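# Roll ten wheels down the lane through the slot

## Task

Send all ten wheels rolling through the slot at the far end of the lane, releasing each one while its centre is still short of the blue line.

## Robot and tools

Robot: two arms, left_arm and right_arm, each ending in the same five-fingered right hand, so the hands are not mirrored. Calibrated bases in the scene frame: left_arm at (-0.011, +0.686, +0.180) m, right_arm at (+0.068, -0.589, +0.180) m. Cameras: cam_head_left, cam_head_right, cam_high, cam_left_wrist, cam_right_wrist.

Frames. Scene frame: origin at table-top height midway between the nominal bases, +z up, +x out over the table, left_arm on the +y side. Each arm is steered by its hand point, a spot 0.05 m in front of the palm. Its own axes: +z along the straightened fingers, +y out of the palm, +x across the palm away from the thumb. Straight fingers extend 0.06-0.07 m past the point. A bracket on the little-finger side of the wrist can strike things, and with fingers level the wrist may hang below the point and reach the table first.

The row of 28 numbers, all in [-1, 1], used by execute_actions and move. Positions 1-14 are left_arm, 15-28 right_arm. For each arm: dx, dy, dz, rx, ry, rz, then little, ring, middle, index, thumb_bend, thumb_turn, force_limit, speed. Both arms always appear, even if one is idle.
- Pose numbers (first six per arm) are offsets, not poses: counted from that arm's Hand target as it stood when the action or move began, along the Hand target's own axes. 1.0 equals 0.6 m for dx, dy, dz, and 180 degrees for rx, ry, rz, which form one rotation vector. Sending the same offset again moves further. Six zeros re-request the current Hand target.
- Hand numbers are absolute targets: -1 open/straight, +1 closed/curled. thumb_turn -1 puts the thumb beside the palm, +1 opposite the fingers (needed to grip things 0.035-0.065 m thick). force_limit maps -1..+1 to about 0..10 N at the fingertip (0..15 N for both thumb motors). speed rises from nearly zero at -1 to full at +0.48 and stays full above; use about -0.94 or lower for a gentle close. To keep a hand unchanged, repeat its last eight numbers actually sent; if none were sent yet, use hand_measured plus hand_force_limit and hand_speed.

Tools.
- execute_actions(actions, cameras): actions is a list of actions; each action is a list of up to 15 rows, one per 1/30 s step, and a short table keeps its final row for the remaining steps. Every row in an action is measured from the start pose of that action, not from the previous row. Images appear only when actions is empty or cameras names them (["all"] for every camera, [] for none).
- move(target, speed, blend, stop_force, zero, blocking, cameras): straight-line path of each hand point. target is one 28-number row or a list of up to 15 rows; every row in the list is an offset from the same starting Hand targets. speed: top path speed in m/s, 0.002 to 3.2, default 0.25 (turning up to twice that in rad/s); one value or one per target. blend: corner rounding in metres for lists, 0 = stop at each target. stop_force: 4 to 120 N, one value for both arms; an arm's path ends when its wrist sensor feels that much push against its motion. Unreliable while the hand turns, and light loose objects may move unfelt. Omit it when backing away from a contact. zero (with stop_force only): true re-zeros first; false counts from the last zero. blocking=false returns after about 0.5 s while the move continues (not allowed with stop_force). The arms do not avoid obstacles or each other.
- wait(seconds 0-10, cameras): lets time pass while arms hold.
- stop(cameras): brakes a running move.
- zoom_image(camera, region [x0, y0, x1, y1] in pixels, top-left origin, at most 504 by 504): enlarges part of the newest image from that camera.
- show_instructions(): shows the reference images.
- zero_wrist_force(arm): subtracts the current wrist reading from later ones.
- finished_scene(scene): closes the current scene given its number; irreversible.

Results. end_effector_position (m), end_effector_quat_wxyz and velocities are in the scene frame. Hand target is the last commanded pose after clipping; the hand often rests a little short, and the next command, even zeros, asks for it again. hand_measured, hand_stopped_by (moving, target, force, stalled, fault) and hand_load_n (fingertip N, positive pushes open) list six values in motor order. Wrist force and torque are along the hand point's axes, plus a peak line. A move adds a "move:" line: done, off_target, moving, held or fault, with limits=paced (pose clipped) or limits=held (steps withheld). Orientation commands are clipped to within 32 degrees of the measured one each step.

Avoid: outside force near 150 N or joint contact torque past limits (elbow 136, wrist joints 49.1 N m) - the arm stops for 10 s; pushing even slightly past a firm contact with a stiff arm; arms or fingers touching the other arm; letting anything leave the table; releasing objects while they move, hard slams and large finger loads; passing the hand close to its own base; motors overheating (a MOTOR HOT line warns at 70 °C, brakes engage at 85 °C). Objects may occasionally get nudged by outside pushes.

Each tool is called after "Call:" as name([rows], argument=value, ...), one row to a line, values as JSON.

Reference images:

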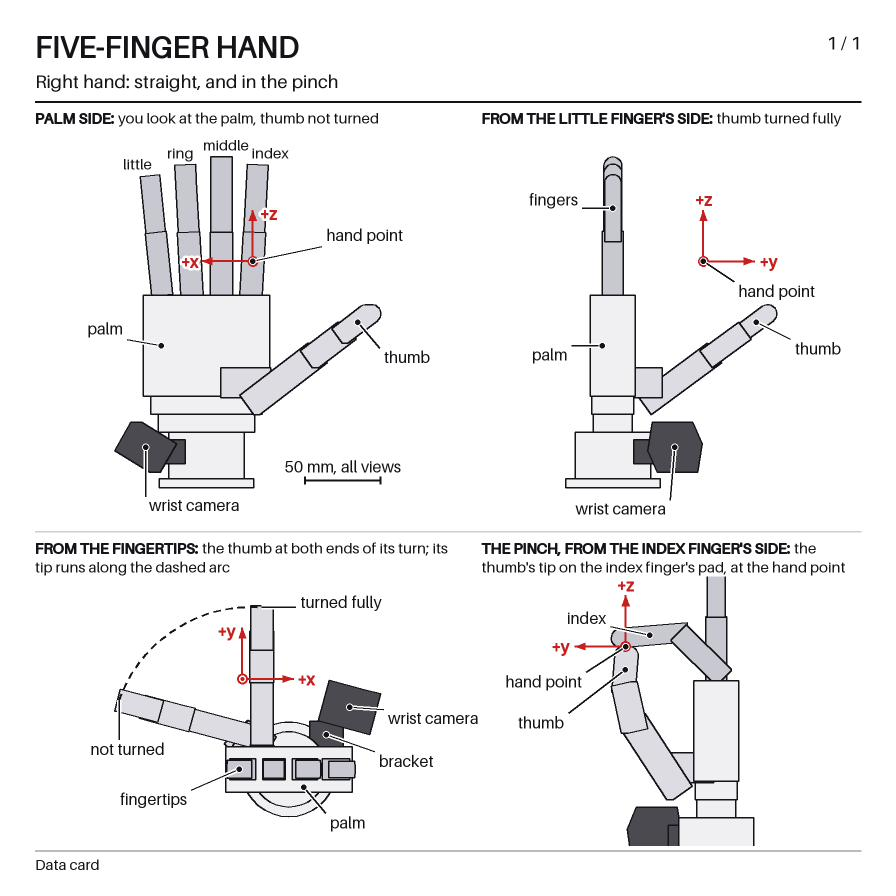

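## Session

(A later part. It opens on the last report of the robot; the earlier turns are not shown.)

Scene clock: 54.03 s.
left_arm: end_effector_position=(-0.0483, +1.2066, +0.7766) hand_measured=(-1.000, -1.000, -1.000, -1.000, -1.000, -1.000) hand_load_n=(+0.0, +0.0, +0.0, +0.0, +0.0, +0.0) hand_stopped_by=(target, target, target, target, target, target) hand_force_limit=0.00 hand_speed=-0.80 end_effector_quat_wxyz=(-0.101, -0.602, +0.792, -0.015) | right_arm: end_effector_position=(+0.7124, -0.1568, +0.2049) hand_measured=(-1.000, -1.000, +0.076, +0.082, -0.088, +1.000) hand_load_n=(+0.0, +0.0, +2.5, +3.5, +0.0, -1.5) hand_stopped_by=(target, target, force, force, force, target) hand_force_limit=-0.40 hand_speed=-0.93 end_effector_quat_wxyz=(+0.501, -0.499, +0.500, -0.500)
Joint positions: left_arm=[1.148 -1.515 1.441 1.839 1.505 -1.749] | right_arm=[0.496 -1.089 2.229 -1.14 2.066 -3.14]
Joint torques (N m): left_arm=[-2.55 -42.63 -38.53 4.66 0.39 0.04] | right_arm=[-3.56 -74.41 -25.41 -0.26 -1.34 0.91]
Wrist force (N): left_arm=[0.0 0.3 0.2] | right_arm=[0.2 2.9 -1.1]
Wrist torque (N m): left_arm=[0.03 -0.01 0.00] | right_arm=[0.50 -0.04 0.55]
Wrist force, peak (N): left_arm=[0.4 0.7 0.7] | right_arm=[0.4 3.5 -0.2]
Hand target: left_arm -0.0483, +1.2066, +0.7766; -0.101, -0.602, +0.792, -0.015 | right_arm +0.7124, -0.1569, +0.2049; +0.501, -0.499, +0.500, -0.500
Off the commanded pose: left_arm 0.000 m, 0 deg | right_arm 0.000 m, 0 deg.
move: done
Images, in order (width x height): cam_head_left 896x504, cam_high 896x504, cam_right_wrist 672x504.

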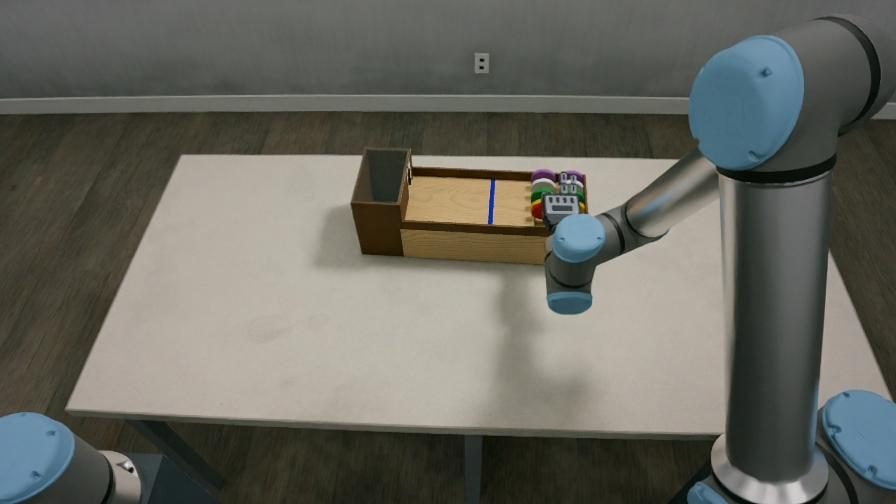

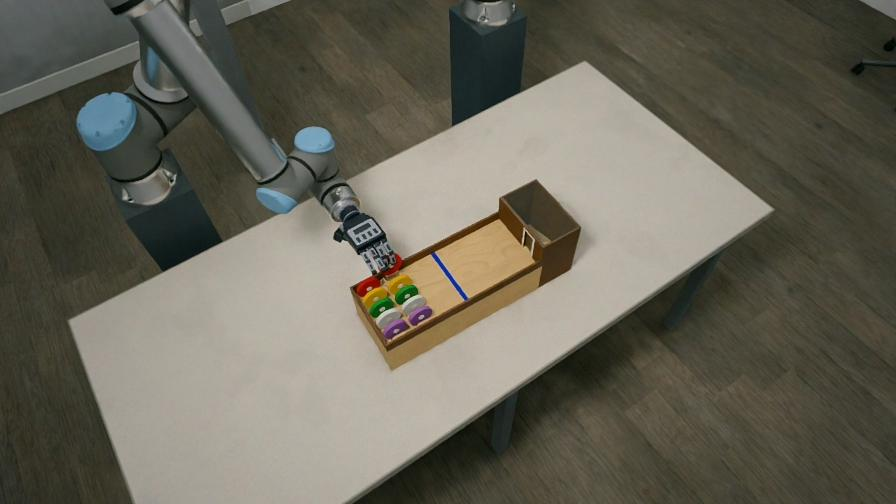

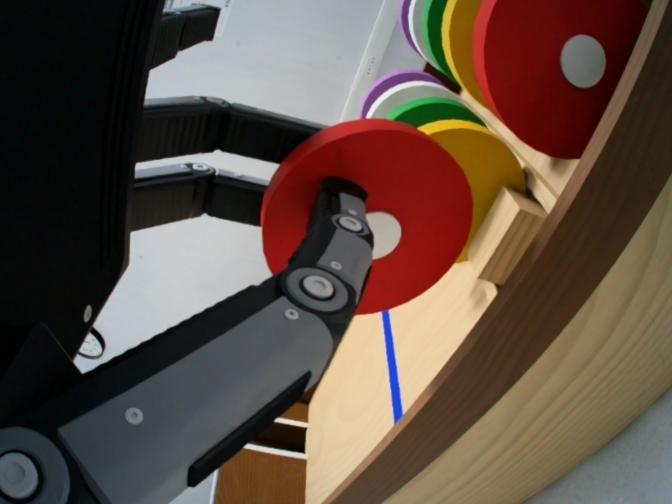

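Call:
move([
  [0,0,0,0,0,0,-1,-1,-1,-1,-1,-1,0,-0.8,-0.1613,0,0,0,0,0,-1,-1,0.35,0.35,0.3,1,-0.4,-0.93],
  [0,0,0,0,0,0,-1,-1,-1,-1,-1,-1,0,-0.8,-0.1613,0,0.1333,0,0,0,-1,-1,0.35,0.35,0.3,1,-0.4,-0.93],
], speed=0.2, blend=[0.03, 0], cameras=["cam_right_wrist", "cam_high", "cam_head_left"])

Call:
zoom_image(camera="cam_high", region=[330, 160, 600, 380])

Call:
zoom_image(camera="cam_right_wrist", region=[220, 252, 556, 504])

Scene clock: 57.10 s.
left_arm: end_effector_position=(-0.0483, +1.2066, +0.7766) hand_measured=(-1.000, -1.000, -1.000, -1.000, -1.000, -1.000) hand_load_n=(+0.0, +0.0, +0.0, +0.0, +0.0, +0.0) hand_stopped_by=(target, target, target, target, target, target) hand_force_limit=0.00 hand_speed=-0.80 end_effector_quat_wxyz=(-0.101, -0.602, +0.792, -0.015) | right_arm: end_effector_position=(+0.7922, -0.0601, +0.2052) hand_measured=(-1.000, -1.000, +0.076, +0.082, -0.088, +1.000) hand_load_n=(-0.5, +0.0, +3.0, +3.0, +0.0, -1.5) hand_stopped_by=(target, target, force, force, force, target) hand_force_limit=-0.40 hand_speed=-0.93 end_effector_quat_wxyz=(+0.501, -0.499, +0.500, -0.500)
Joint positions: left_arm=[1.148 -1.515 1.441 1.839 1.505 -1.749] | right_arm=[0.569 -0.971 1.973 -1.003 2.139 -3.14]
Joint torques (N m): left_arm=[-0.89 -42.25 -38.75 4.72 0.54 -0.11] | right_arm=[-6.37 -62.31 -31.42 0.11 -3 1.89]
Wrist force (N): left_arm=[0.3 0.4 0.3] | right_arm=[0.7 2.6 -1.1]
Wrist torque (N m): left_arm=[0.03 -0.06 0.03] | right_arm=[0.45 -0.09 0.45]
Wrist force, peak (N): left_arm=[-0.1 1.1 0.1] | right_arm=[1.1 3.0 -1.3]
Hand target: left_arm -0.0483, +1.2066, +0.7766; -0.101, -0.602, +0.792, -0.015 | right_arm +0.7923, -0.0601, +0.2052; +0.501, -0.499, +0.500, -0.500
Off the commanded pose: left_arm 0.000 m, 0 deg | right_arm 0.000 m, 0 deg.
move: done
Images, in order (width x height): cam_head_left 896x504, cam_high 896x504, cam_right_wrist 672x504.

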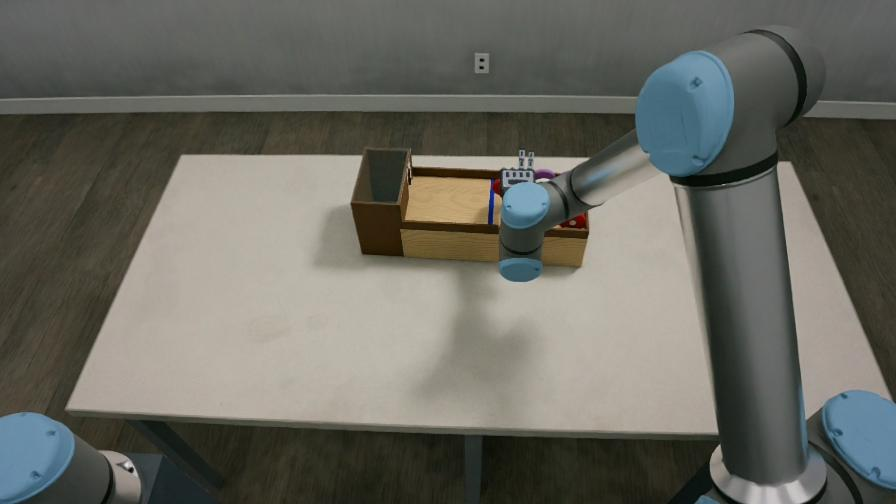

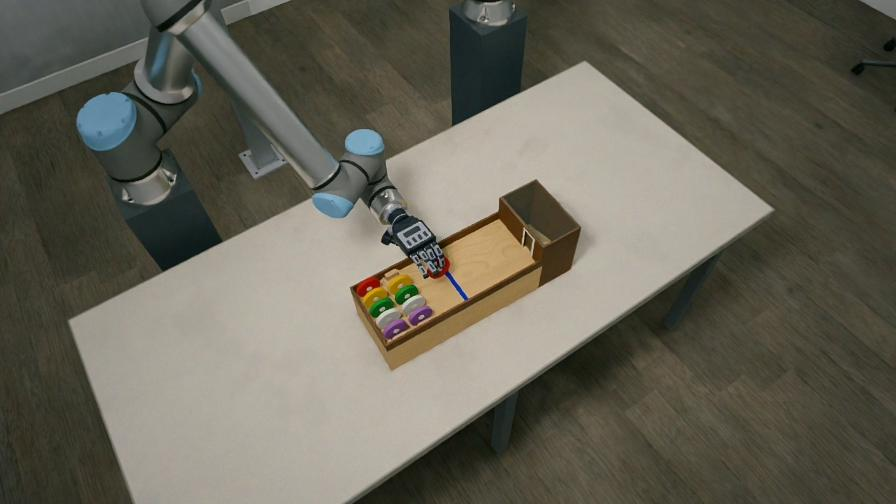

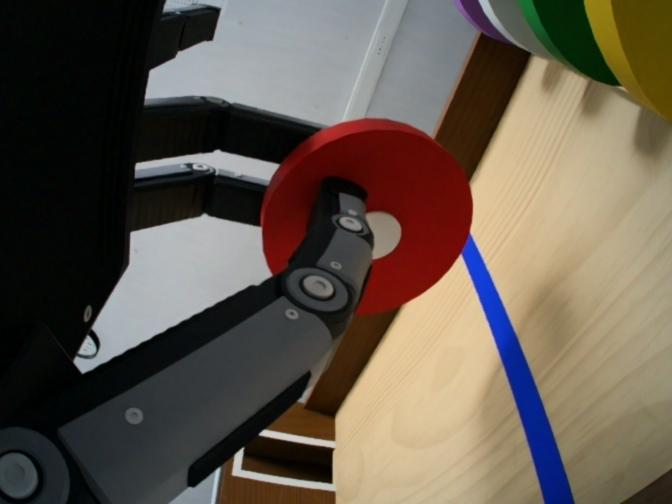

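Scaled by 1.867.

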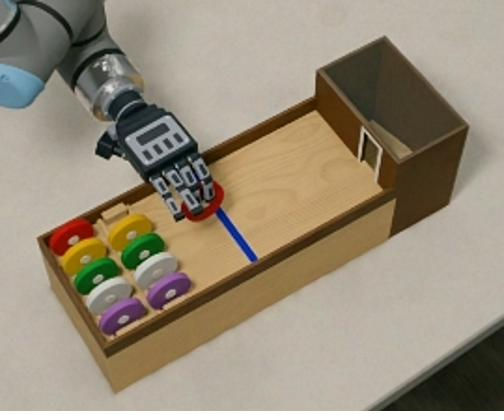

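Scaled by 1.500 from the camera's 672x504 image, which has a finer 960x720 frame.

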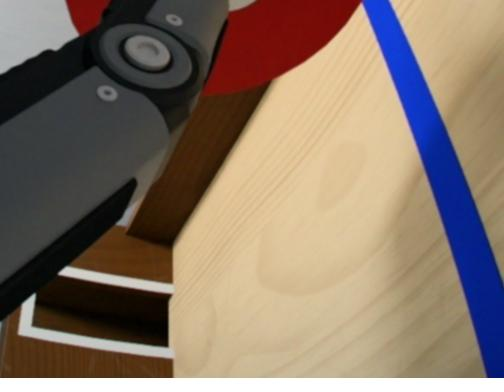

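Call:
move(target=[0,0,0,0,0,0,-1,-1,-1,-1,-1,-1,0,-0.8,0.0415,0.035,0.0805,0,0,0,-1,-1,0.35,0.35,0.3,1,-0.4,-0.93], speed=0.15)

Call:
move(target=[0,0,0,0,0,0,-1,-1,-1,-1,-1,-1,0,-0.8,0,0.05,0,0,0,0,-1,-1,0.35,0.35,0.3,1,-0.4,-0.93], speed=0.02, stop_force=4, cameras=["cam_right_wrist", "cam_high"])

Call:
zoom_image(camera="cam_high", region=[310, 180, 562, 369])

Scene clock: 65.13 s.
left_arm: end_effector_position=(-0.0483, +1.2066, +0.7766) hand_measured=(-1.000, -1.000, -1.000, -1.000, -1.000, -1.000) hand_load_n=(+0.0, +0.0, +0.0, +0.0, +0.0, +0.0) hand_stopped_by=(target, target, target, target, target, target) hand_force_limit=0.00 hand_speed=-0.80 end_effector_quat_wxyz=(-0.101, -0.602, +0.792, -0.015) | right_arm: end_effector_position=(+0.8405, -0.0849, +0.1842) hand_measured=(-1.000, -1.000, +0.076, +0.082, -0.088, +1.000) hand_load_n=(-0.5, +0.0, +3.0, +3.0, +0.0, -1.5) hand_stopped_by=(target, target, force, force, force, target) hand_force_limit=-0.40 hand_speed=-0.93 end_effector_quat_wxyz=(+0.501, -0.499, +0.500, -0.500)
Joint positions: left_arm=[1.148 -1.515 1.441 1.839 1.505 -1.749] | right_arm=[0.499 -0.924 1.94 -1.016 2.069 -3.14]
Joint torques (N m): left_arm=[-0.64 -40.66 -39.19 4.4 0.52 0.19] | right_arm=[-9.68 -64.36 -29.8 -3.9 -3.86 1]
Wrist force (N): left_arm=[0.1 0.5 0.1] | right_arm=[0.5 2.5 -1.3]
Wrist torque (N m): left_arm=[0.06 -0.01 0.02] | right_arm=[0.44 -0.06 0.41]
Wrist force, peak (N): left_arm=[-0.3 1.0 0.3] | right_arm=[0.8 3.3 -0.7]
Hand target: left_arm -0.0483, +1.2066, +0.7766; -0.101, -0.602, +0.792, -0.015 | right_arm +0.8407, -0.0849, +0.1842; +0.501, -0.499, +0.500, -0.500
Off the commanded pose: left_arm 0.000 m, 0 deg | right_arm 0.000 m, 0 deg.
move: done

Scene clock: 67.17 s.
left_arm: end_effector_position=(-0.0483, +1.2066, +0.7766) hand_measured=(-1.000, -1.000, -1.000, -1.000, -1.000, -1.000) hand_load_n=(+0.0, +0.0, +0.0, +0.0, -0.5, +0.0) hand_stopped_by=(target, target, target, target, target, target) hand_force_limit=0.00 hand_speed=-0.80 end_effector_quat_wxyz=(-0.101, -0.602, +0.792, -0.015) | right_arm: end_effector_position=(+0.8407, -0.0849, +0.1653) hand_measured=(-1.000, -1.000, +0.076, +0.082, -0.088, +1.000) hand_load_n=(+0.0, +0.0, +3.5, +3.0, +0.0, -0.5) hand_stopped_by=(target, target, force, force, force, target) hand_force_limit=-0.40 hand_speed=-0.93 end_effector_quat_wxyz=(+0.501, -0.499, +0.500, -0.500)
Joint positions: left_arm=[1.148 -1.515 1.441 1.839 1.505 -1.749] | right_arm=[0.499 -0.896 1.939 -1.044 2.069 -3.14]
Joint torques (N m): left_arm=[-1.51 -42.1 -39.41 4.61 0.3 -0.1] | right_arm=[-1.87 -88.41 -17.37 0 -1.32 0.95]
Wrist force (N): left_arm=[-0.1 0.4 0.0] | right_arm=[0.3 2.7 -1.3]
Wrist torque (N m): left_arm=[0.07 0.03 0.01] | right_arm=[0.47 -0.05 0.40]
Wrist force, peak (N): left_arm=[0.0 0.4 0.8] | right_arm=[0.4 2.9 -1.3]
Hand target: left_arm -0.0483, +1.2066, +0.7766; -0.101, -0.602, +0.792, -0.015 | right_arm +0.8407, -0.0849, +0.1653; +0.501, -0.499, +0.500, -0.500 (not the last commanded pose)
Off the commanded pose: left_arm 0.000 m, 0 deg | right_arm 0.011 m, 0 deg.
move: contact (right_arm)
Images, in order (width x height): cam_high 896x504, cam_right_wrist 672x504.

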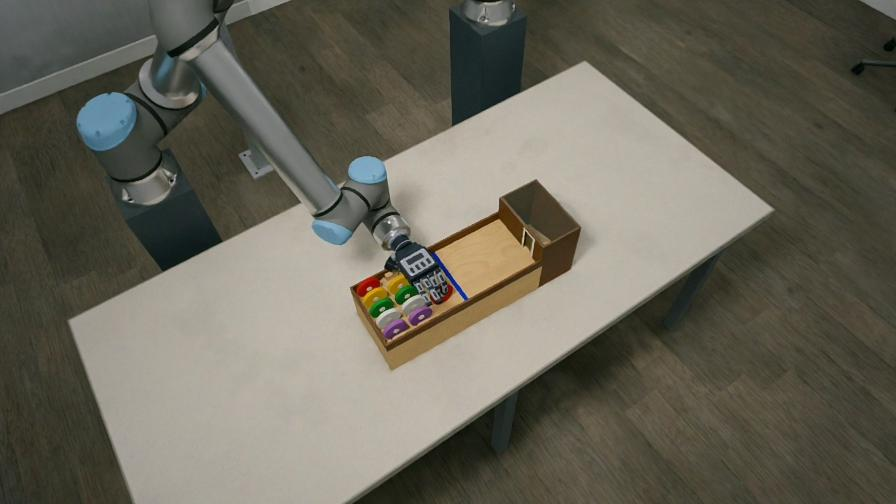

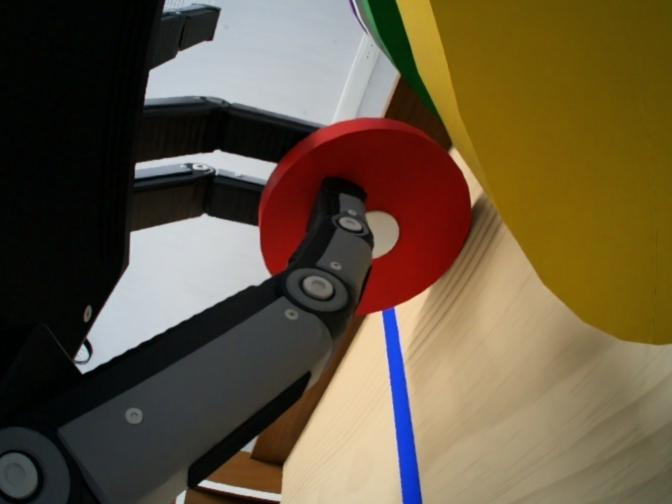

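Scaled by 2.000.

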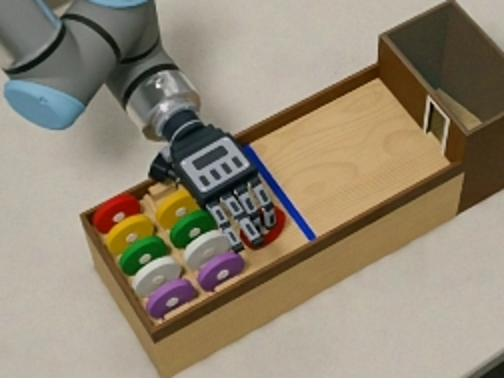

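Call:
move(target=[0,0,0,0,0,0,-1,-1,-1,-1,-1,-1,0,-0.8,0,0,0,0,0,0,-1,-1,-0.08,-0.08,-0.2,1,-0.4,-0.85], speed=0.05, cameras=["cam_right_wrist", "cam_high"])

Call:
zoom_image(camera="cam_high", region=[310, 180, 562, 369])

Scene clock: 69.03 s.
left_arm: end_effector_position=(-0.0483, +1.2066, +0.7766) hand_measured=(-1.000, -1.000, -1.000, -1.000, -1.000, -1.000) hand_load_n=(+0.0, +0.0, +0.0, +0.0, +0.0, +0.0) hand_stopped_by=(target, target, target, target, target, target) hand_force_limit=0.00 hand_speed=-0.80 end_effector_quat_wxyz=(-0.101, -0.602, +0.792, -0.015) | right_arm: end_effector_position=(+0.8407, -0.0849, +0.1653) hand_measured=(-1.000, -1.000, -0.080, -0.080, -0.200, +1.000) hand_load_n=(+0.0, +0.0, +0.0, -0.5, +0.0, +0.0) hand_stopped_by=(target, target, target, target, target, target) hand_force_limit=-0.40 hand_speed=-0.85 end_effector_quat_wxyz=(+0.501, -0.499, +0.500, -0.500)
Joint positions: left_arm=[1.148 -1.515 1.441 1.839 1.505 -1.749] | right_arm=[0.499 -0.896 1.939 -1.044 2.069 -3.14]
Joint torques (N m): left_arm=[-1.46 -41.85 -39.56 4.95 0.58 -0.02] | right_arm=[-0.06 -87.62 -17.15 -0.23 -1.2 0.14]
Wrist force (N): left_arm=[-0.4 0.0 0.0] | right_arm=[0.2 2.2 -1.1]
Wrist torque (N m): left_arm=[0.00 0.07 -0.03] | right_arm=[0.41 -0.03 0.38]
Wrist force, peak (N): left_arm=[0.2 1.2 0.7] | right_arm=[0.4 2.8 -1.3]
Hand target: left_arm -0.0483, +1.2066, +0.7766; -0.101, -0.602, +0.792, -0.015 | right_arm +0.8407, -0.0849, +0.1653; +0.501, -0.499, +0.500, -0.500
Off the commanded pose: left_arm 0.000 m, 0 deg | right_arm 0.000 m, 0 deg.
move: done
Images, in order (width x height): cam_high 896x504, cam_right_wrist 672x504.

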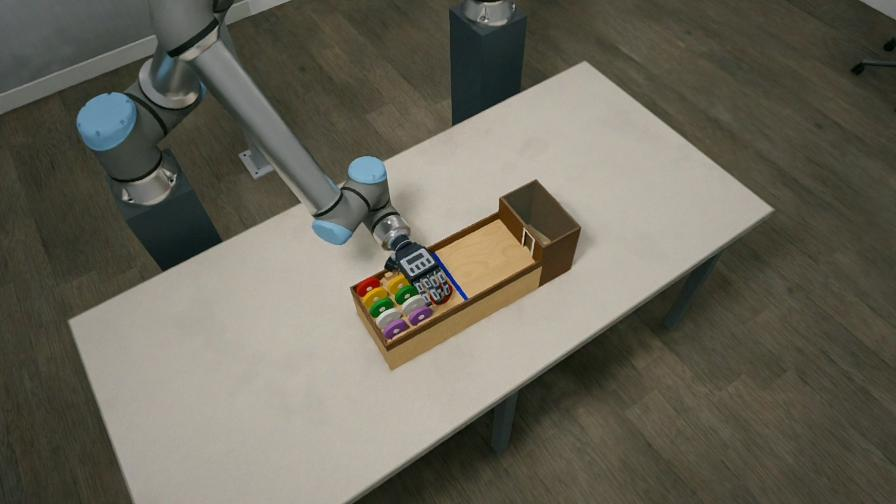

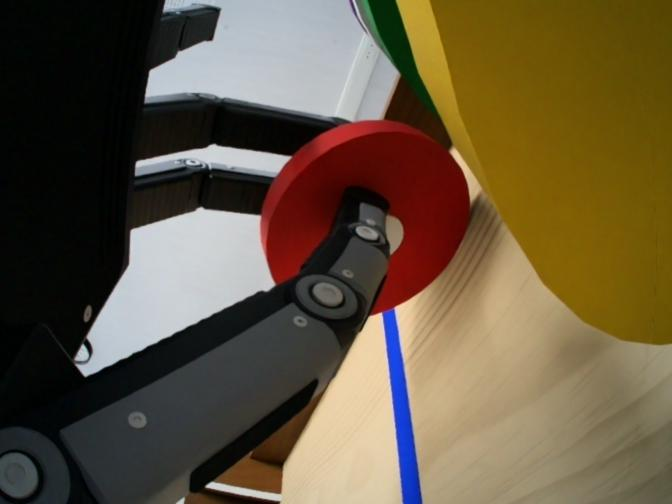

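Scaled by 2.000.

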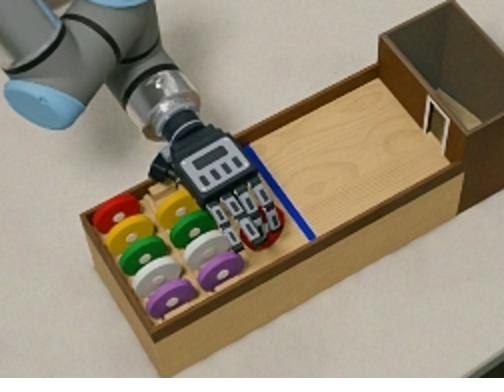

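Call:
move(target=[0,0,0,0,0,0,-1,-1,-1,-1,-1,-1,0,-0.8,0,0.0133,0,0,0,0,-1,-1,-0.08,-0.08,-0.2,1,-0.4,-0.85], speed=0.04, stop_force=5)

Call:
move(target=[0,0,0,0,0,0,-1,-1,-1,-1,-1,-1,0,-0.8,0,0,0,0,0,0,-1,-1,0.35,0.35,0.3,1,-0.4,-0.93], speed=0.05, cameras=["cam_right_wrist", "cam_high"])

Scene clock: 73.87 s.
left_arm: end_effector_position=(-0.0483, +1.2066, +0.7766) hand_measured=(-1.000, -1.000, -1.000, -1.000, -1.000, -1.000) hand_load_n=(+0.0, +0.0, +0.0, +0.5, +0.0, +0.0) hand_stopped_by=(target, target, target, target, target, target) hand_force_limit=0.00 hand_speed=-0.80 end_effector_quat_wxyz=(-0.101, -0.602, +0.792, -0.015) | right_arm: end_effector_position=(+0.8407, -0.0849, +0.1574) hand_measured=(-1.000, -1.000, -0.080, -0.080, -0.200, +1.000) hand_load_n=(+0.0, +0.0, +0.0, +0.0, +0.0, +0.0) hand_stopped_by=(target, target, target, target, target, target) hand_force_limit=-0.40 hand_speed=-0.85 end_effector_quat_wxyz=(+0.501, -0.499, +0.500, -0.500)
Joint positions: left_arm=[1.148 -1.515 1.441 1.839 1.505 -1.749] | right_arm=[0.499 -0.884 1.939 -1.056 2.069 -3.14]
Joint torques (N m): left_arm=[-0.27 -43.05 -38.71 4.5 0.54 -0.27] | right_arm=[6.63 -62.54 -28.83 -4.09 0.67 -0.13]
Wrist force (N): left_arm=[-0.1 0.2 -0.3] | right_arm=[0.7 2.4 -1.4]
Wrist torque (N m): left_arm=[0.05 0.02 0.01] | right_arm=[0.46 -0.10 0.42]
Wrist force, peak (N): left_arm=[0.0 0.9 0.8] | right_arm=[0.3 2.8 -1.2]
Hand target: left_arm -0.0483, +1.2066, +0.7766; -0.101, -0.602, +0.792, -0.015 | right_arm +0.8407, -0.0849, +0.1574; +0.501, -0.499, +0.500, -0.500
Off the commanded pose: left_arm 0.000 m, 0 deg | right_arm 0.000 m, 0 deg.
move: done

Scene clock: 75.23 s.
left_arm: end_effector_position=(-0.0483, +1.2066, +0.7766) hand_measured=(-1.000, -1.000, -1.000, -1.000, -1.000, -1.000) hand_load_n=(+0.0, +0.0, +0.0, +0.0, +0.0, +0.0) hand_stopped_by=(target, target, target, target, target, target) hand_force_limit=0.00 hand_speed=-0.80 end_effector_quat_wxyz=(-0.101, -0.602, +0.792, -0.015) | right_arm: end_effector_position=(+0.8407, -0.0849, +0.1574) hand_measured=(-1.000, -1.000, +0.076, +0.070, -0.088, +1.000) hand_load_n=(-0.5, +0.0, +4.5, +7.0, +4.5, +0.5) hand_stopped_by=(target, target, force, force, force, target) hand_force_limit=-0.40 hand_speed=-0.93 end_effector_quat_wxyz=(+0.501, -0.499, +0.500, -0.500)
Joint positions: left_arm=[1.148 -1.515 1.441 1.839 1.505 -1.749] | right_arm=[0.499 -0.884 1.939 -1.056 2.069 -3.14]
Joint torques (N m): left_arm=[-1 -42.96 -38.59 4.57 0.48 -0.14] | right_arm=[6.63 -63.89 -26.62 -3.68 1.58 -0.01]
Wrist force (N): left_arm=[-0.3 0.0 -0.3] | right_arm=[0.6 2.6 -1.0]
Wrist torque (N m): left_arm=[0.02 0.06 -0.02] | right_arm=[0.44 -0.09 0.41]
Wrist force, peak (N): left_arm=[-0.7 0.7 0.0] | right_arm=[0.4 2.7 -1.4]
Hand target: left_arm -0.0483, +1.2066, +0.7766; -0.101, -0.602, +0.792, -0.015 | right_arm +0.8407, -0.0849, +0.1574; +0.501, -0.499, +0.500, -0.500
Off the commanded pose: left_arm 0.000 m, 0 deg | right_arm 0.000 m, 0 deg.
move: done
Images, in order (width x height): cam_high 896x504, cam_right_wrist 672x504.

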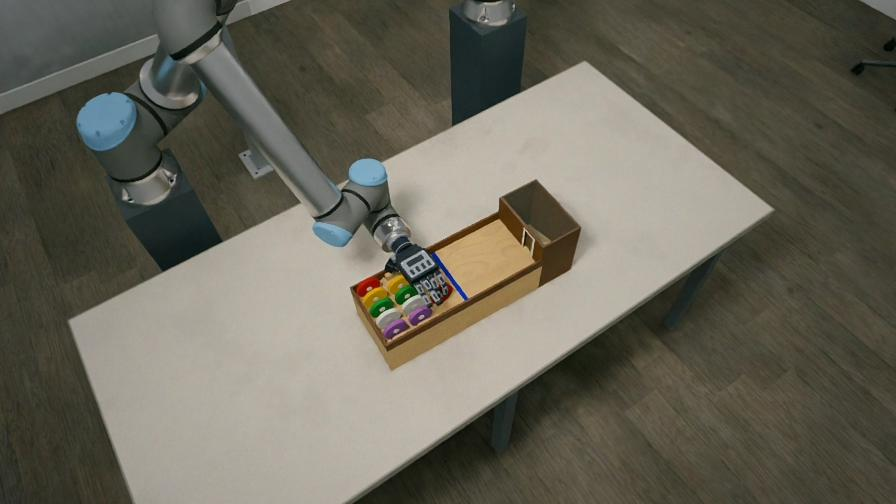

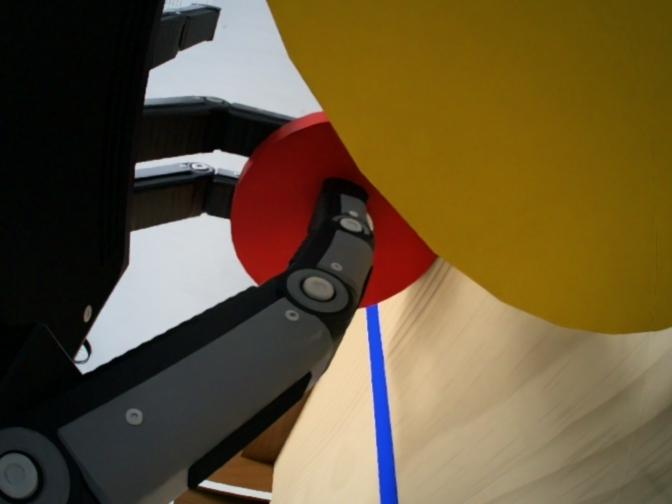

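Call:
move([
  [0,0,0,0,0,0,-1,-1,-1,-1,-1,-1,0,-0.8,0,-0.005,0,0,0,0,-1,-1,0.35,0.35,0.3,1,-0.4,-0.93],
  [0,0,0,0,0,0,-1,-1,-1,-1,-1,-1,0,-0.8,-0.0267,-0.005,0,0,0,0,-1,-1,0.35,0.35,0.3,1,-0.4,-0.93],
  [0,0,0,0,0,0,-1,-1,-1,-1,-1,-1,0,-0.8,-0.0267,0.0005,0,0,0,0,-1,-1,0.35,0.35,0.3,1,-0.4,-0.93],
], speed=0.05)

Call:
move(target=[0,0,0,0,0,0,-1,-1,-1,-1,-1,-1,0,-0.8,0,0,0,0,0,0,-1,0.3,-0.08,-0.08,-0.2,1,-0.4,-0.7], speed=0.05, cameras=["cam_right_wrist", "cam_high"])

Call:
zoom_image(camera="cam_high", region=[310, 180, 562, 369])

Scene clock: 77.67 s.
left_arm: end_effector_position=(-0.0483, +1.2066, +0.7766) hand_measured=(-1.000, -1.000, -1.000, -1.000, -1.000, -1.000) hand_load_n=(+0.0, +0.0, +0.0, +0.0, +0.0, +0.0) hand_stopped_by=(target, target, target, target, target, target) hand_force_limit=0.00 hand_speed=-0.80 end_effector_quat_wxyz=(-0.101, -0.602, +0.792, -0.015) | right_arm: end_effector_position=(+0.8407, -0.0689, +0.1572) hand_measured=(-1.000, -1.000, +0.076, +0.070, -0.088, +1.000) hand_load_n=(+0.0, +0.0, +4.5, +7.0, +4.0, +0.5) hand_stopped_by=(target, target, force, force, force, target) hand_force_limit=-0.40 hand_speed=-0.93 end_effector_quat_wxyz=(+0.501, -0.499, +0.500, -0.500)
Joint positions: left_arm=[1.148 -1.515 1.441 1.839 1.505 -1.749] | right_arm=[0.52 -0.873 1.915 -1.043 2.09 -3.14]
Joint torques (N m): left_arm=[-1.58 -42.24 -39.03 4.74 0.58 -0.11] | right_arm=[12.48 -68.95 -30.35 -4.44 3.45 -0.7]
Wrist force (N): left_arm=[0.1 -0.3 0.1] | right_arm=[0.2 2.5 -1.6]
Wrist torque (N m): left_arm=[-0.05 -0.02 0.00] | right_arm=[0.45 0.00 0.39]
Wrist force, peak (N): left_arm=[-0.3 0.5 0.5] | right_arm=[0.8 2.9 -1.3]
Hand target: left_arm -0.0483, +1.2066, +0.7766; -0.101, -0.602, +0.792, -0.015 | right_arm +0.8407, -0.0689, +0.1571; +0.501, -0.499, +0.500, -0.500
Off the commanded pose: left_arm 0.000 m, 0 deg | right_arm 0.000 m, 0 deg.
move: done

Scene clock: 79.43 s.
left_arm: end_effector_position=(-0.0483, +1.2066, +0.7766) hand_measured=(-1.000, -1.000, -1.000, -1.000, -1.000, -1.000) hand_load_n=(+0.0, +0.0, +0.0, +0.0, +0.0, +0.0) hand_stopped_by=(target, target, target, target, target, target) hand_force_limit=0.00 hand_speed=-0.80 end_effector_quat_wxyz=(-0.101, -0.602, +0.792, -0.015) | right_arm: end_effector_position=(+0.8407, -0.0689, +0.1571) hand_measured=(-1.000, +0.242, -0.080, -0.080, -0.200, +1.000) hand_load_n=(+0.0, +3.5, +0.0, +0.5, +4.0, +1.5) hand_stopped_by=(target, force, target, target, target, target) hand_force_limit=-0.40 hand_speed=-0.70 end_effector_quat_wxyz=(+0.501, -0.499, +0.500, -0.500)
Joint positions: left_arm=[1.148 -1.515 1.441 1.839 1.505 -1.749] | right_arm=[0.52 -0.873 1.915 -1.043 2.09 -3.14]
Joint torques (N m): left_arm=[-0.13 -43.09 -38.79 4.57 0.6 -0.06] | right_arm=[13.25 -66.81 -28.1 -3.38 3.35 -0.56]
Wrist force (N): left_arm=[0.5 0.6 0.4] | right_arm=[0.3 2.4 -1.5]
Wrist torque (N m): left_arm=[0.06 -0.08 0.05] | right_arm=[0.44 -0.02 0.39]
Wrist force, peak (N): left_arm=[0.5 0.7 -0.2] | right_arm=[0.5 3.0 -1.4]
Hand target: left_arm -0.0483, +1.2066, +0.7766; -0.101, -0.602, +0.792, -0.015 | right_arm +0.8407, -0.0689, +0.1571; +0.501, -0.499, +0.500, -0.500
Off the commanded pose: left_arm 0.000 m, 0 deg | right_arm 0.000 m, 0 deg.
move: done
Images, in order (width x height): cam_high 896x504, cam_right_wrist 672x504.

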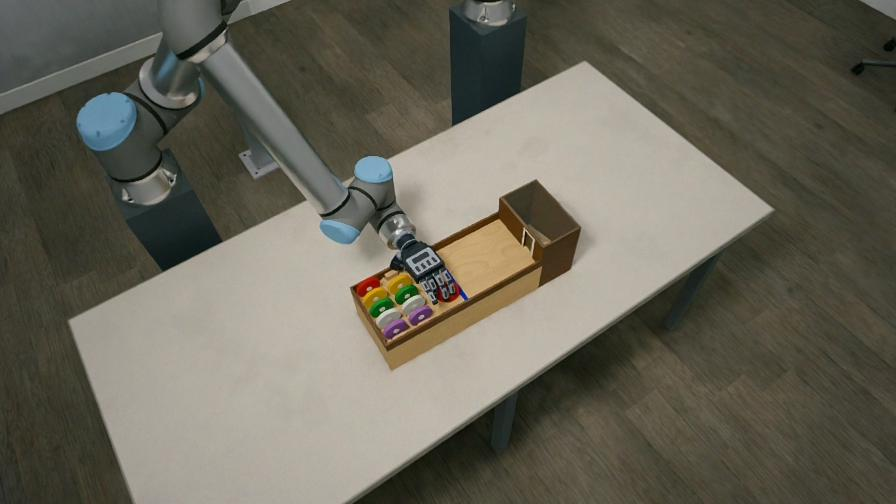

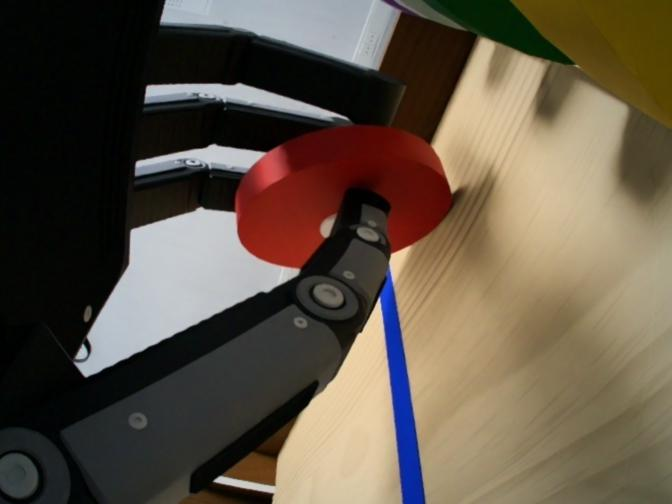

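Scaled by 2.000.

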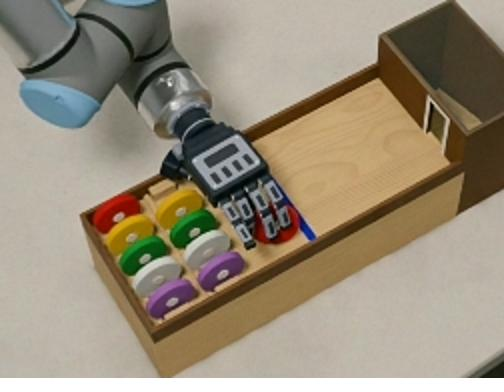

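Call:
move(target=[0,0,0,0,0,0,-1,-1,-1,-1,-1,-1,0,-0.8,0,0,0,0,0,0,-1,-1,-0.08,-0.08,-0.2,1,-0.4,-0.8], speed=0.05, cameras=["cam_right_wrist", "cam_high"])

Call:
zoom_image(camera="cam_high", region=[310, 180, 562, 369])

Scene clock: 82.93 s.
left_arm: end_effector_position=(-0.0483, +1.2066, +0.7766) hand_measured=(-1.000, -1.000, -1.000, -1.000, -1.000, -1.000) hand_load_n=(+0.0, +0.0, +0.0, +0.0, +0.0, +0.0) hand_stopped_by=(target, target, target, target, target, target) hand_force_limit=0.00 hand_speed=-0.80 end_effector_quat_wxyz=(-0.101, -0.602, +0.792, -0.015) | right_arm: end_effector_position=(+0.8407, -0.0689, +0.1571) hand_measured=(-1.000, -1.000, -0.080, -0.080, -0.200, +1.000) hand_load_n=(+0.0, +0.0, +0.0, +0.0, +0.0, +0.0) hand_stopped_by=(target, target, target, target, target, target) hand_force_limit=-0.40 hand_speed=-0.80 end_effector_quat_wxyz=(+0.501, -0.499, +0.500, -0.500)
Joint positions: left_arm=[1.148 -1.515 1.441 1.839 1.505 -1.749] | right_arm=[0.52 -0.873 1.915 -1.043 2.09 -3.14]
Joint torques (N m): left_arm=[-2.09 -43.13 -38.77 4.44 0.56 -0.18] | right_arm=[11.47 -71.56 -26.62 -2.47 3.48 0.65]
Wrist force (N): left_arm=[0.4 0.3 0.1] | right_arm=[0.4 2.3 -1.3]
Wrist torque (N m): left_arm=[0.03 -0.06 0.02] | right_arm=[0.43 -0.06 0.40]
Wrist force, peak (N): left_arm=[0.0 0.9 0.1] | right_arm=[0.7 2.9 -1.4]
Hand target: left_arm -0.0483, +1.2066, +0.7766; -0.101, -0.602, +0.792, -0.015 | right_arm +0.8407, -0.0689, +0.1571; +0.501, -0.499, +0.500, -0.500
Off the commanded pose: left_arm 0.000 m, 0 deg | right_arm 0.000 m, 0 deg.
move: done
Images, in order (width x height): cam_high 896x504, cam_right_wrist 672x504.

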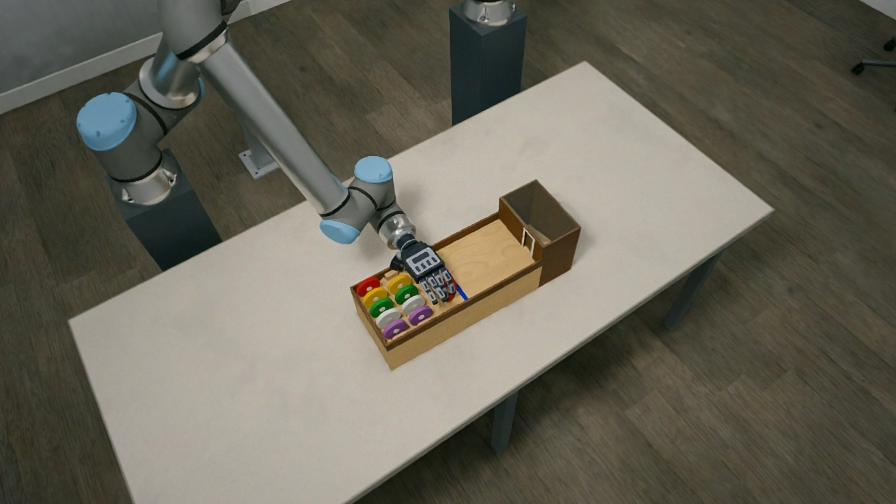

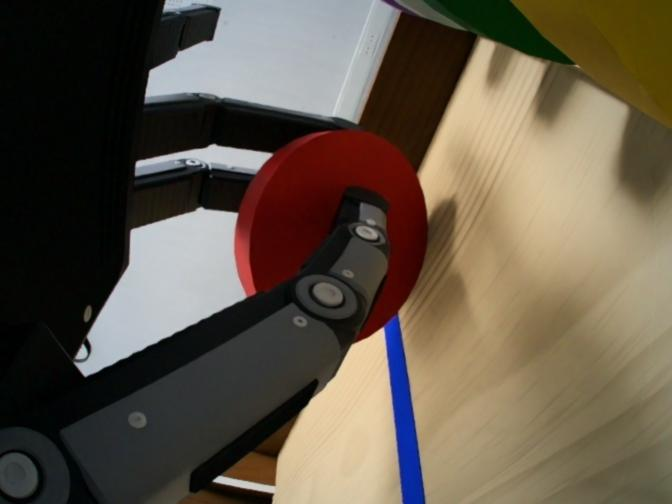

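Scaled by 2.000.

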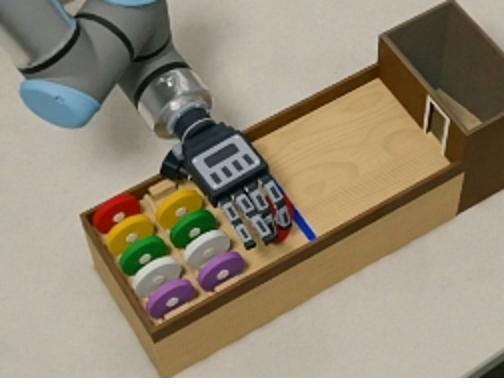

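Call:
move(target=[0,0,0,0,0,0,-1,-1,-1,-1,-1,-1,0,-0.8,0,0,0,0,0,0,-1,-1,0.35,0.35,0.3,1,-0.4,-0.93], speed=0.05, cameras=["cam_right_wrist", "cam_high"])

Call:
zoom_image(camera="cam_high", region=[370, 210, 522, 324])

Scene clock: 84.43 s.
left_arm: end_effector_position=(-0.0483, +1.2066, +0.7766) hand_measured=(-1.000, -1.000, -1.000, -1.000, -1.000, -1.000) hand_load_n=(+0.0, +0.0, +0.0, +0.0, +0.0, +0.0) hand_stopped_by=(target, target, target, target, target, target) hand_force_limit=0.00 hand_speed=-0.80 end_effector_quat_wxyz=(-0.101, -0.602, +0.792, -0.015) | right_arm: end_effector_position=(+0.8407, -0.0689, +0.1571) hand_measured=(-1.000, -1.000, +0.070, +0.076, -0.108, +1.000) hand_load_n=(+0.0, +0.0, +4.0, +5.5, +4.0, -1.0) hand_stopped_by=(target, target, force, force, force, target) hand_force_limit=-0.40 hand_speed=-0.93 end_effector_quat_wxyz=(+0.501, -0.499, +0.500, -0.500)
Joint positions: left_arm=[1.148 -1.515 1.441 1.839 1.505 -1.749] | right_arm=[0.52 -0.873 1.915 -1.043 2.09 -3.14]
Joint torques (N m): left_arm=[0 -41.72 -38.9 4.58 0.7 0.23] | right_arm=[13.3 -72.11 -25.89 -2.06 3.08 0.86]
Wrist force (N): left_arm=[0.1 0.2 -0.2] | right_arm=[0.5 0.2 -0.6]
Wrist torque (N m): left_arm=[0.03 -0.01 0.01] | right_arm=[0.52 -0.05 0.40]
Wrist force, peak (N): left_arm=[0.0 0.5 0.8] | right_arm=[0.4 2.9 -1.4]
Hand target: left_arm -0.0483, +1.2066, +0.7766; -0.101, -0.602, +0.792, -0.015 | right_arm +0.8407, -0.0689, +0.1571; +0.501, -0.499, +0.500, -0.500
Off the commanded pose: left_arm 0.000 m, 0 deg | right_arm 0.000 m, 0 deg.
move: done
Images, in order (width x height): cam_high 896x504, cam_right_wrist 672x504.

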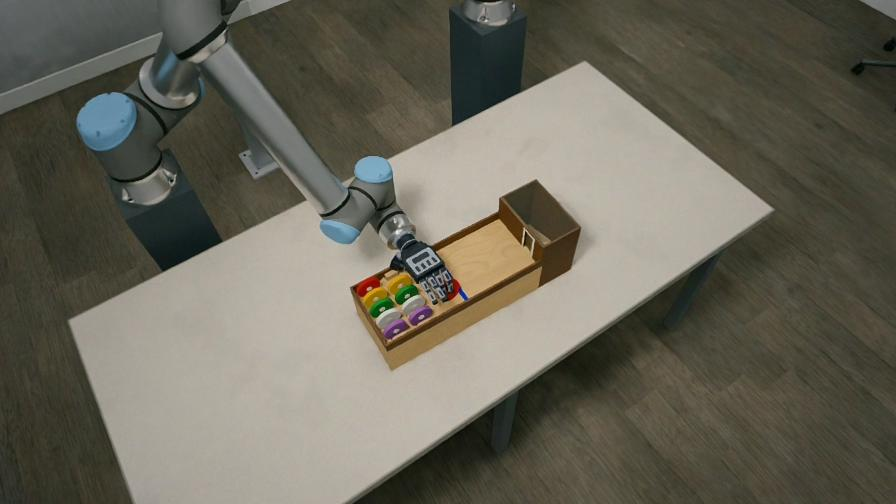

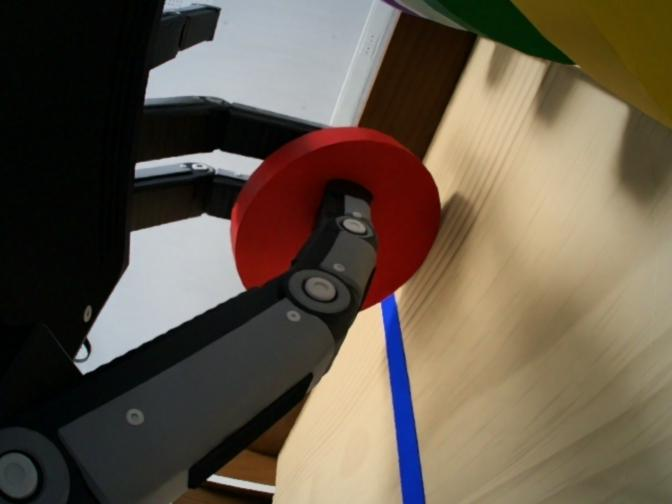

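Scaled by 3.316.

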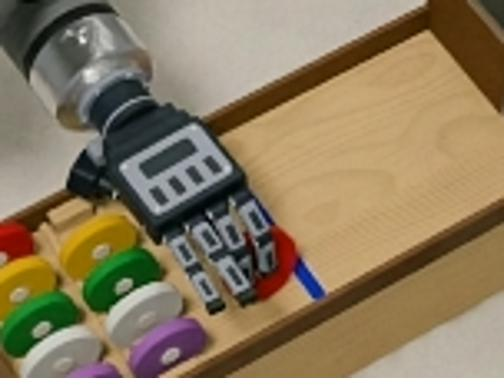

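Call:
move(target=[0,0,0,0,0,0,-1,-1,-1,-1,-1,-1,0,-0.8,0,0,0,0,0,0,-1,-1,-0.15,-0.15,-0.3,1,-0.4,-0.87], speed=0.05, cameras=["cam_right_wrist"])

Call:
move(target=[0,0,0,0,0,0,-1,-1,-1,-1,-1,-1,0,-0.8,0.0125,0,0,0,0,0,-1,-1,-0.15,-0.15,-0.3,1,-0.4,-0.87], speed=0.05, cameras=["cam_right_wrist", "cam_high"])

Call:
zoom_image(camera="cam_high", region=[370, 210, 522, 324])

Scene clock: 88.77 s.
left_arm: end_effector_position=(-0.0483, +1.2066, +0.7766) hand_measured=(-1.000, -1.000, -1.000, -1.000, -1.000, -1.000) hand_load_n=(+0.0, +0.0, +0.0, +0.0, +0.0, +0.0) hand_stopped_by=(target, target, target, target, target, target) hand_force_limit=0.00 hand_speed=-0.80 end_effector_quat_wxyz=(-0.101, -0.602, +0.792, -0.015) | right_arm: end_effector_position=(+0.8407, -0.0689, +0.1571) hand_measured=(-1.000, -1.000, -0.150, -0.150, -0.300, +1.000) hand_load_n=(-0.5, -0.5, +0.0, +0.0, +0.0, +0.0) hand_stopped_by=(target, target, target, target, target, target) hand_force_limit=-0.40 hand_speed=-0.87 end_effector_quat_wxyz=(+0.501, -0.499, +0.500, -0.500)
Joint positions: left_arm=[1.148 -1.515 1.441 1.839 1.505 -1.749] | right_arm=[0.52 -0.873 1.915 -1.043 2.09 -3.14]
Joint torques (N m): left_arm=[0.78 -42.62 -39.67 4.75 0.58 -0.22] | right_arm=[7.9 -74.47 -22.48 -2.12 2.85 1.43]
Wrist force (N): left_arm=[-0.2 0.4 -0.6] | right_arm=[0.2 2.6 -1.3]
Wrist torque (N m): left_arm=[0.09 0.06 0.00] | right_arm=[0.47 -0.03 0.39]
Wrist force, peak (N): left_arm=[0.6 0.8 0.0] | right_arm=[0.6 2.7 -1.2]
Hand target: left_arm -0.0483, +1.2066, +0.7766; -0.101, -0.602, +0.792, -0.015 | right_arm +0.8407, -0.0689, +0.1571; +0.501, -0.499, +0.500, -0.500
Off the commanded pose: left_arm 0.000 m, 0 deg | right_arm 0.000 m, 0 deg.
move: done
Images, in order (width x height): cam_right_wrist 672x504.

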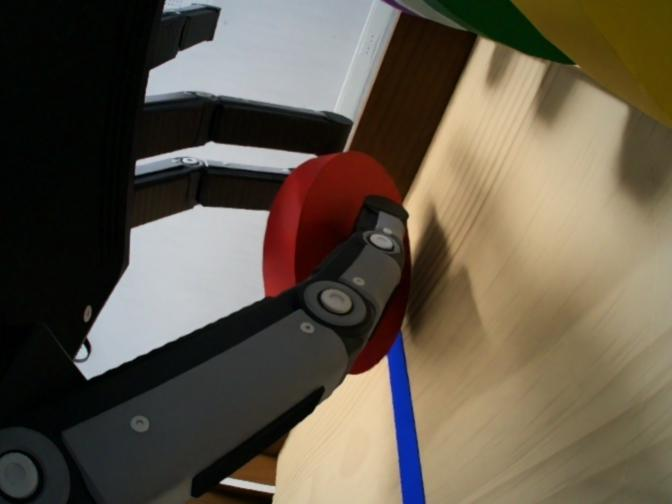

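Scene clock: 89.50 s.
left_arm: end_effector_position=(-0.0483, +1.2066, +0.7766) hand_measured=(-1.000, -1.000, -1.000, -1.000, -1.000, -1.000) hand_load_n=(+0.0, +0.0, +0.0, +0.0, +0.0, +0.0) hand_stopped_by=(target, target, target, target, target, target) hand_force_limit=0.00 hand_speed=-0.80 end_effector_quat_wxyz=(-0.101, -0.602, +0.792, -0.015) | right_arm: end_effector_position=(+0.8407, -0.0762, +0.1571) hand_measured=(-1.000, -1.000, -0.150, -0.150, -0.300, +1.000) hand_load_n=(+0.0, +0.0, +0.0, +0.0, +0.5, +0.0) hand_stopped_by=(target, target, target, target, target, target) hand_force_limit=-0.40 hand_speed=-0.87 end_effector_quat_wxyz=(+0.501, -0.499, +0.500, -0.500)
Joint positions: left_arm=[1.148 -1.515 1.441 1.839 1.505 -1.749] | right_arm=[0.511 -0.878 1.926 -1.049 2.081 -3.14]
Joint torques (N m): left_arm=[-1.26 -42.1 -39.42 4.8 0.59 -0.12] | right_arm=[-6.84 -89.79 -16.91 -4.65 -2.64 1.25]
Wrist force (N): left_arm=[0.1 0.0 0.1] | right_arm=[0.6 2.7 -1.4]
Wrist torque (N m): left_arm=[-0.01 -0.01 0.00] | right_arm=[0.49 -0.08 0.43]
Wrist force, peak (N): left_arm=[-0.2 0.8 -0.4] | right_arm=[0.6 2.7 -1.4]
Hand target: left_arm -0.0483, +1.2066, +0.7766; -0.101, -0.602, +0.792, -0.015 | right_arm +0.8407, -0.0764, +0.1571; +0.501, -0.499, +0.500, -0.500
Off the commanded pose: left_arm 0.000 m, 0 deg | right_arm 0.000 m, 0 deg.
move: done
Images, in order (width x height): cam_high 896x504, cam_right_wrist 672x504.

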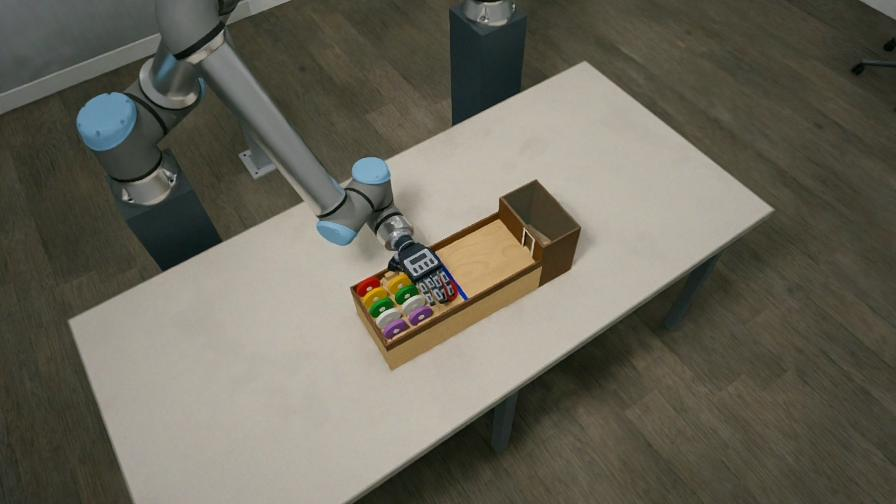

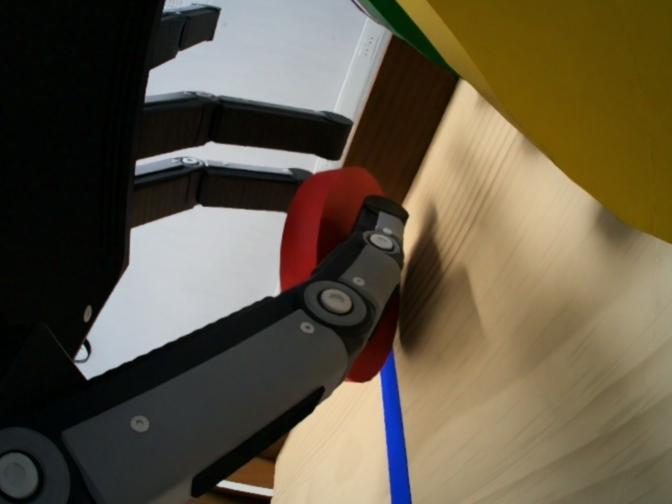

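Scaled by 3.316.

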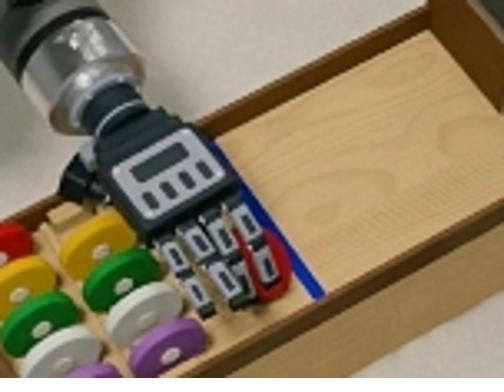

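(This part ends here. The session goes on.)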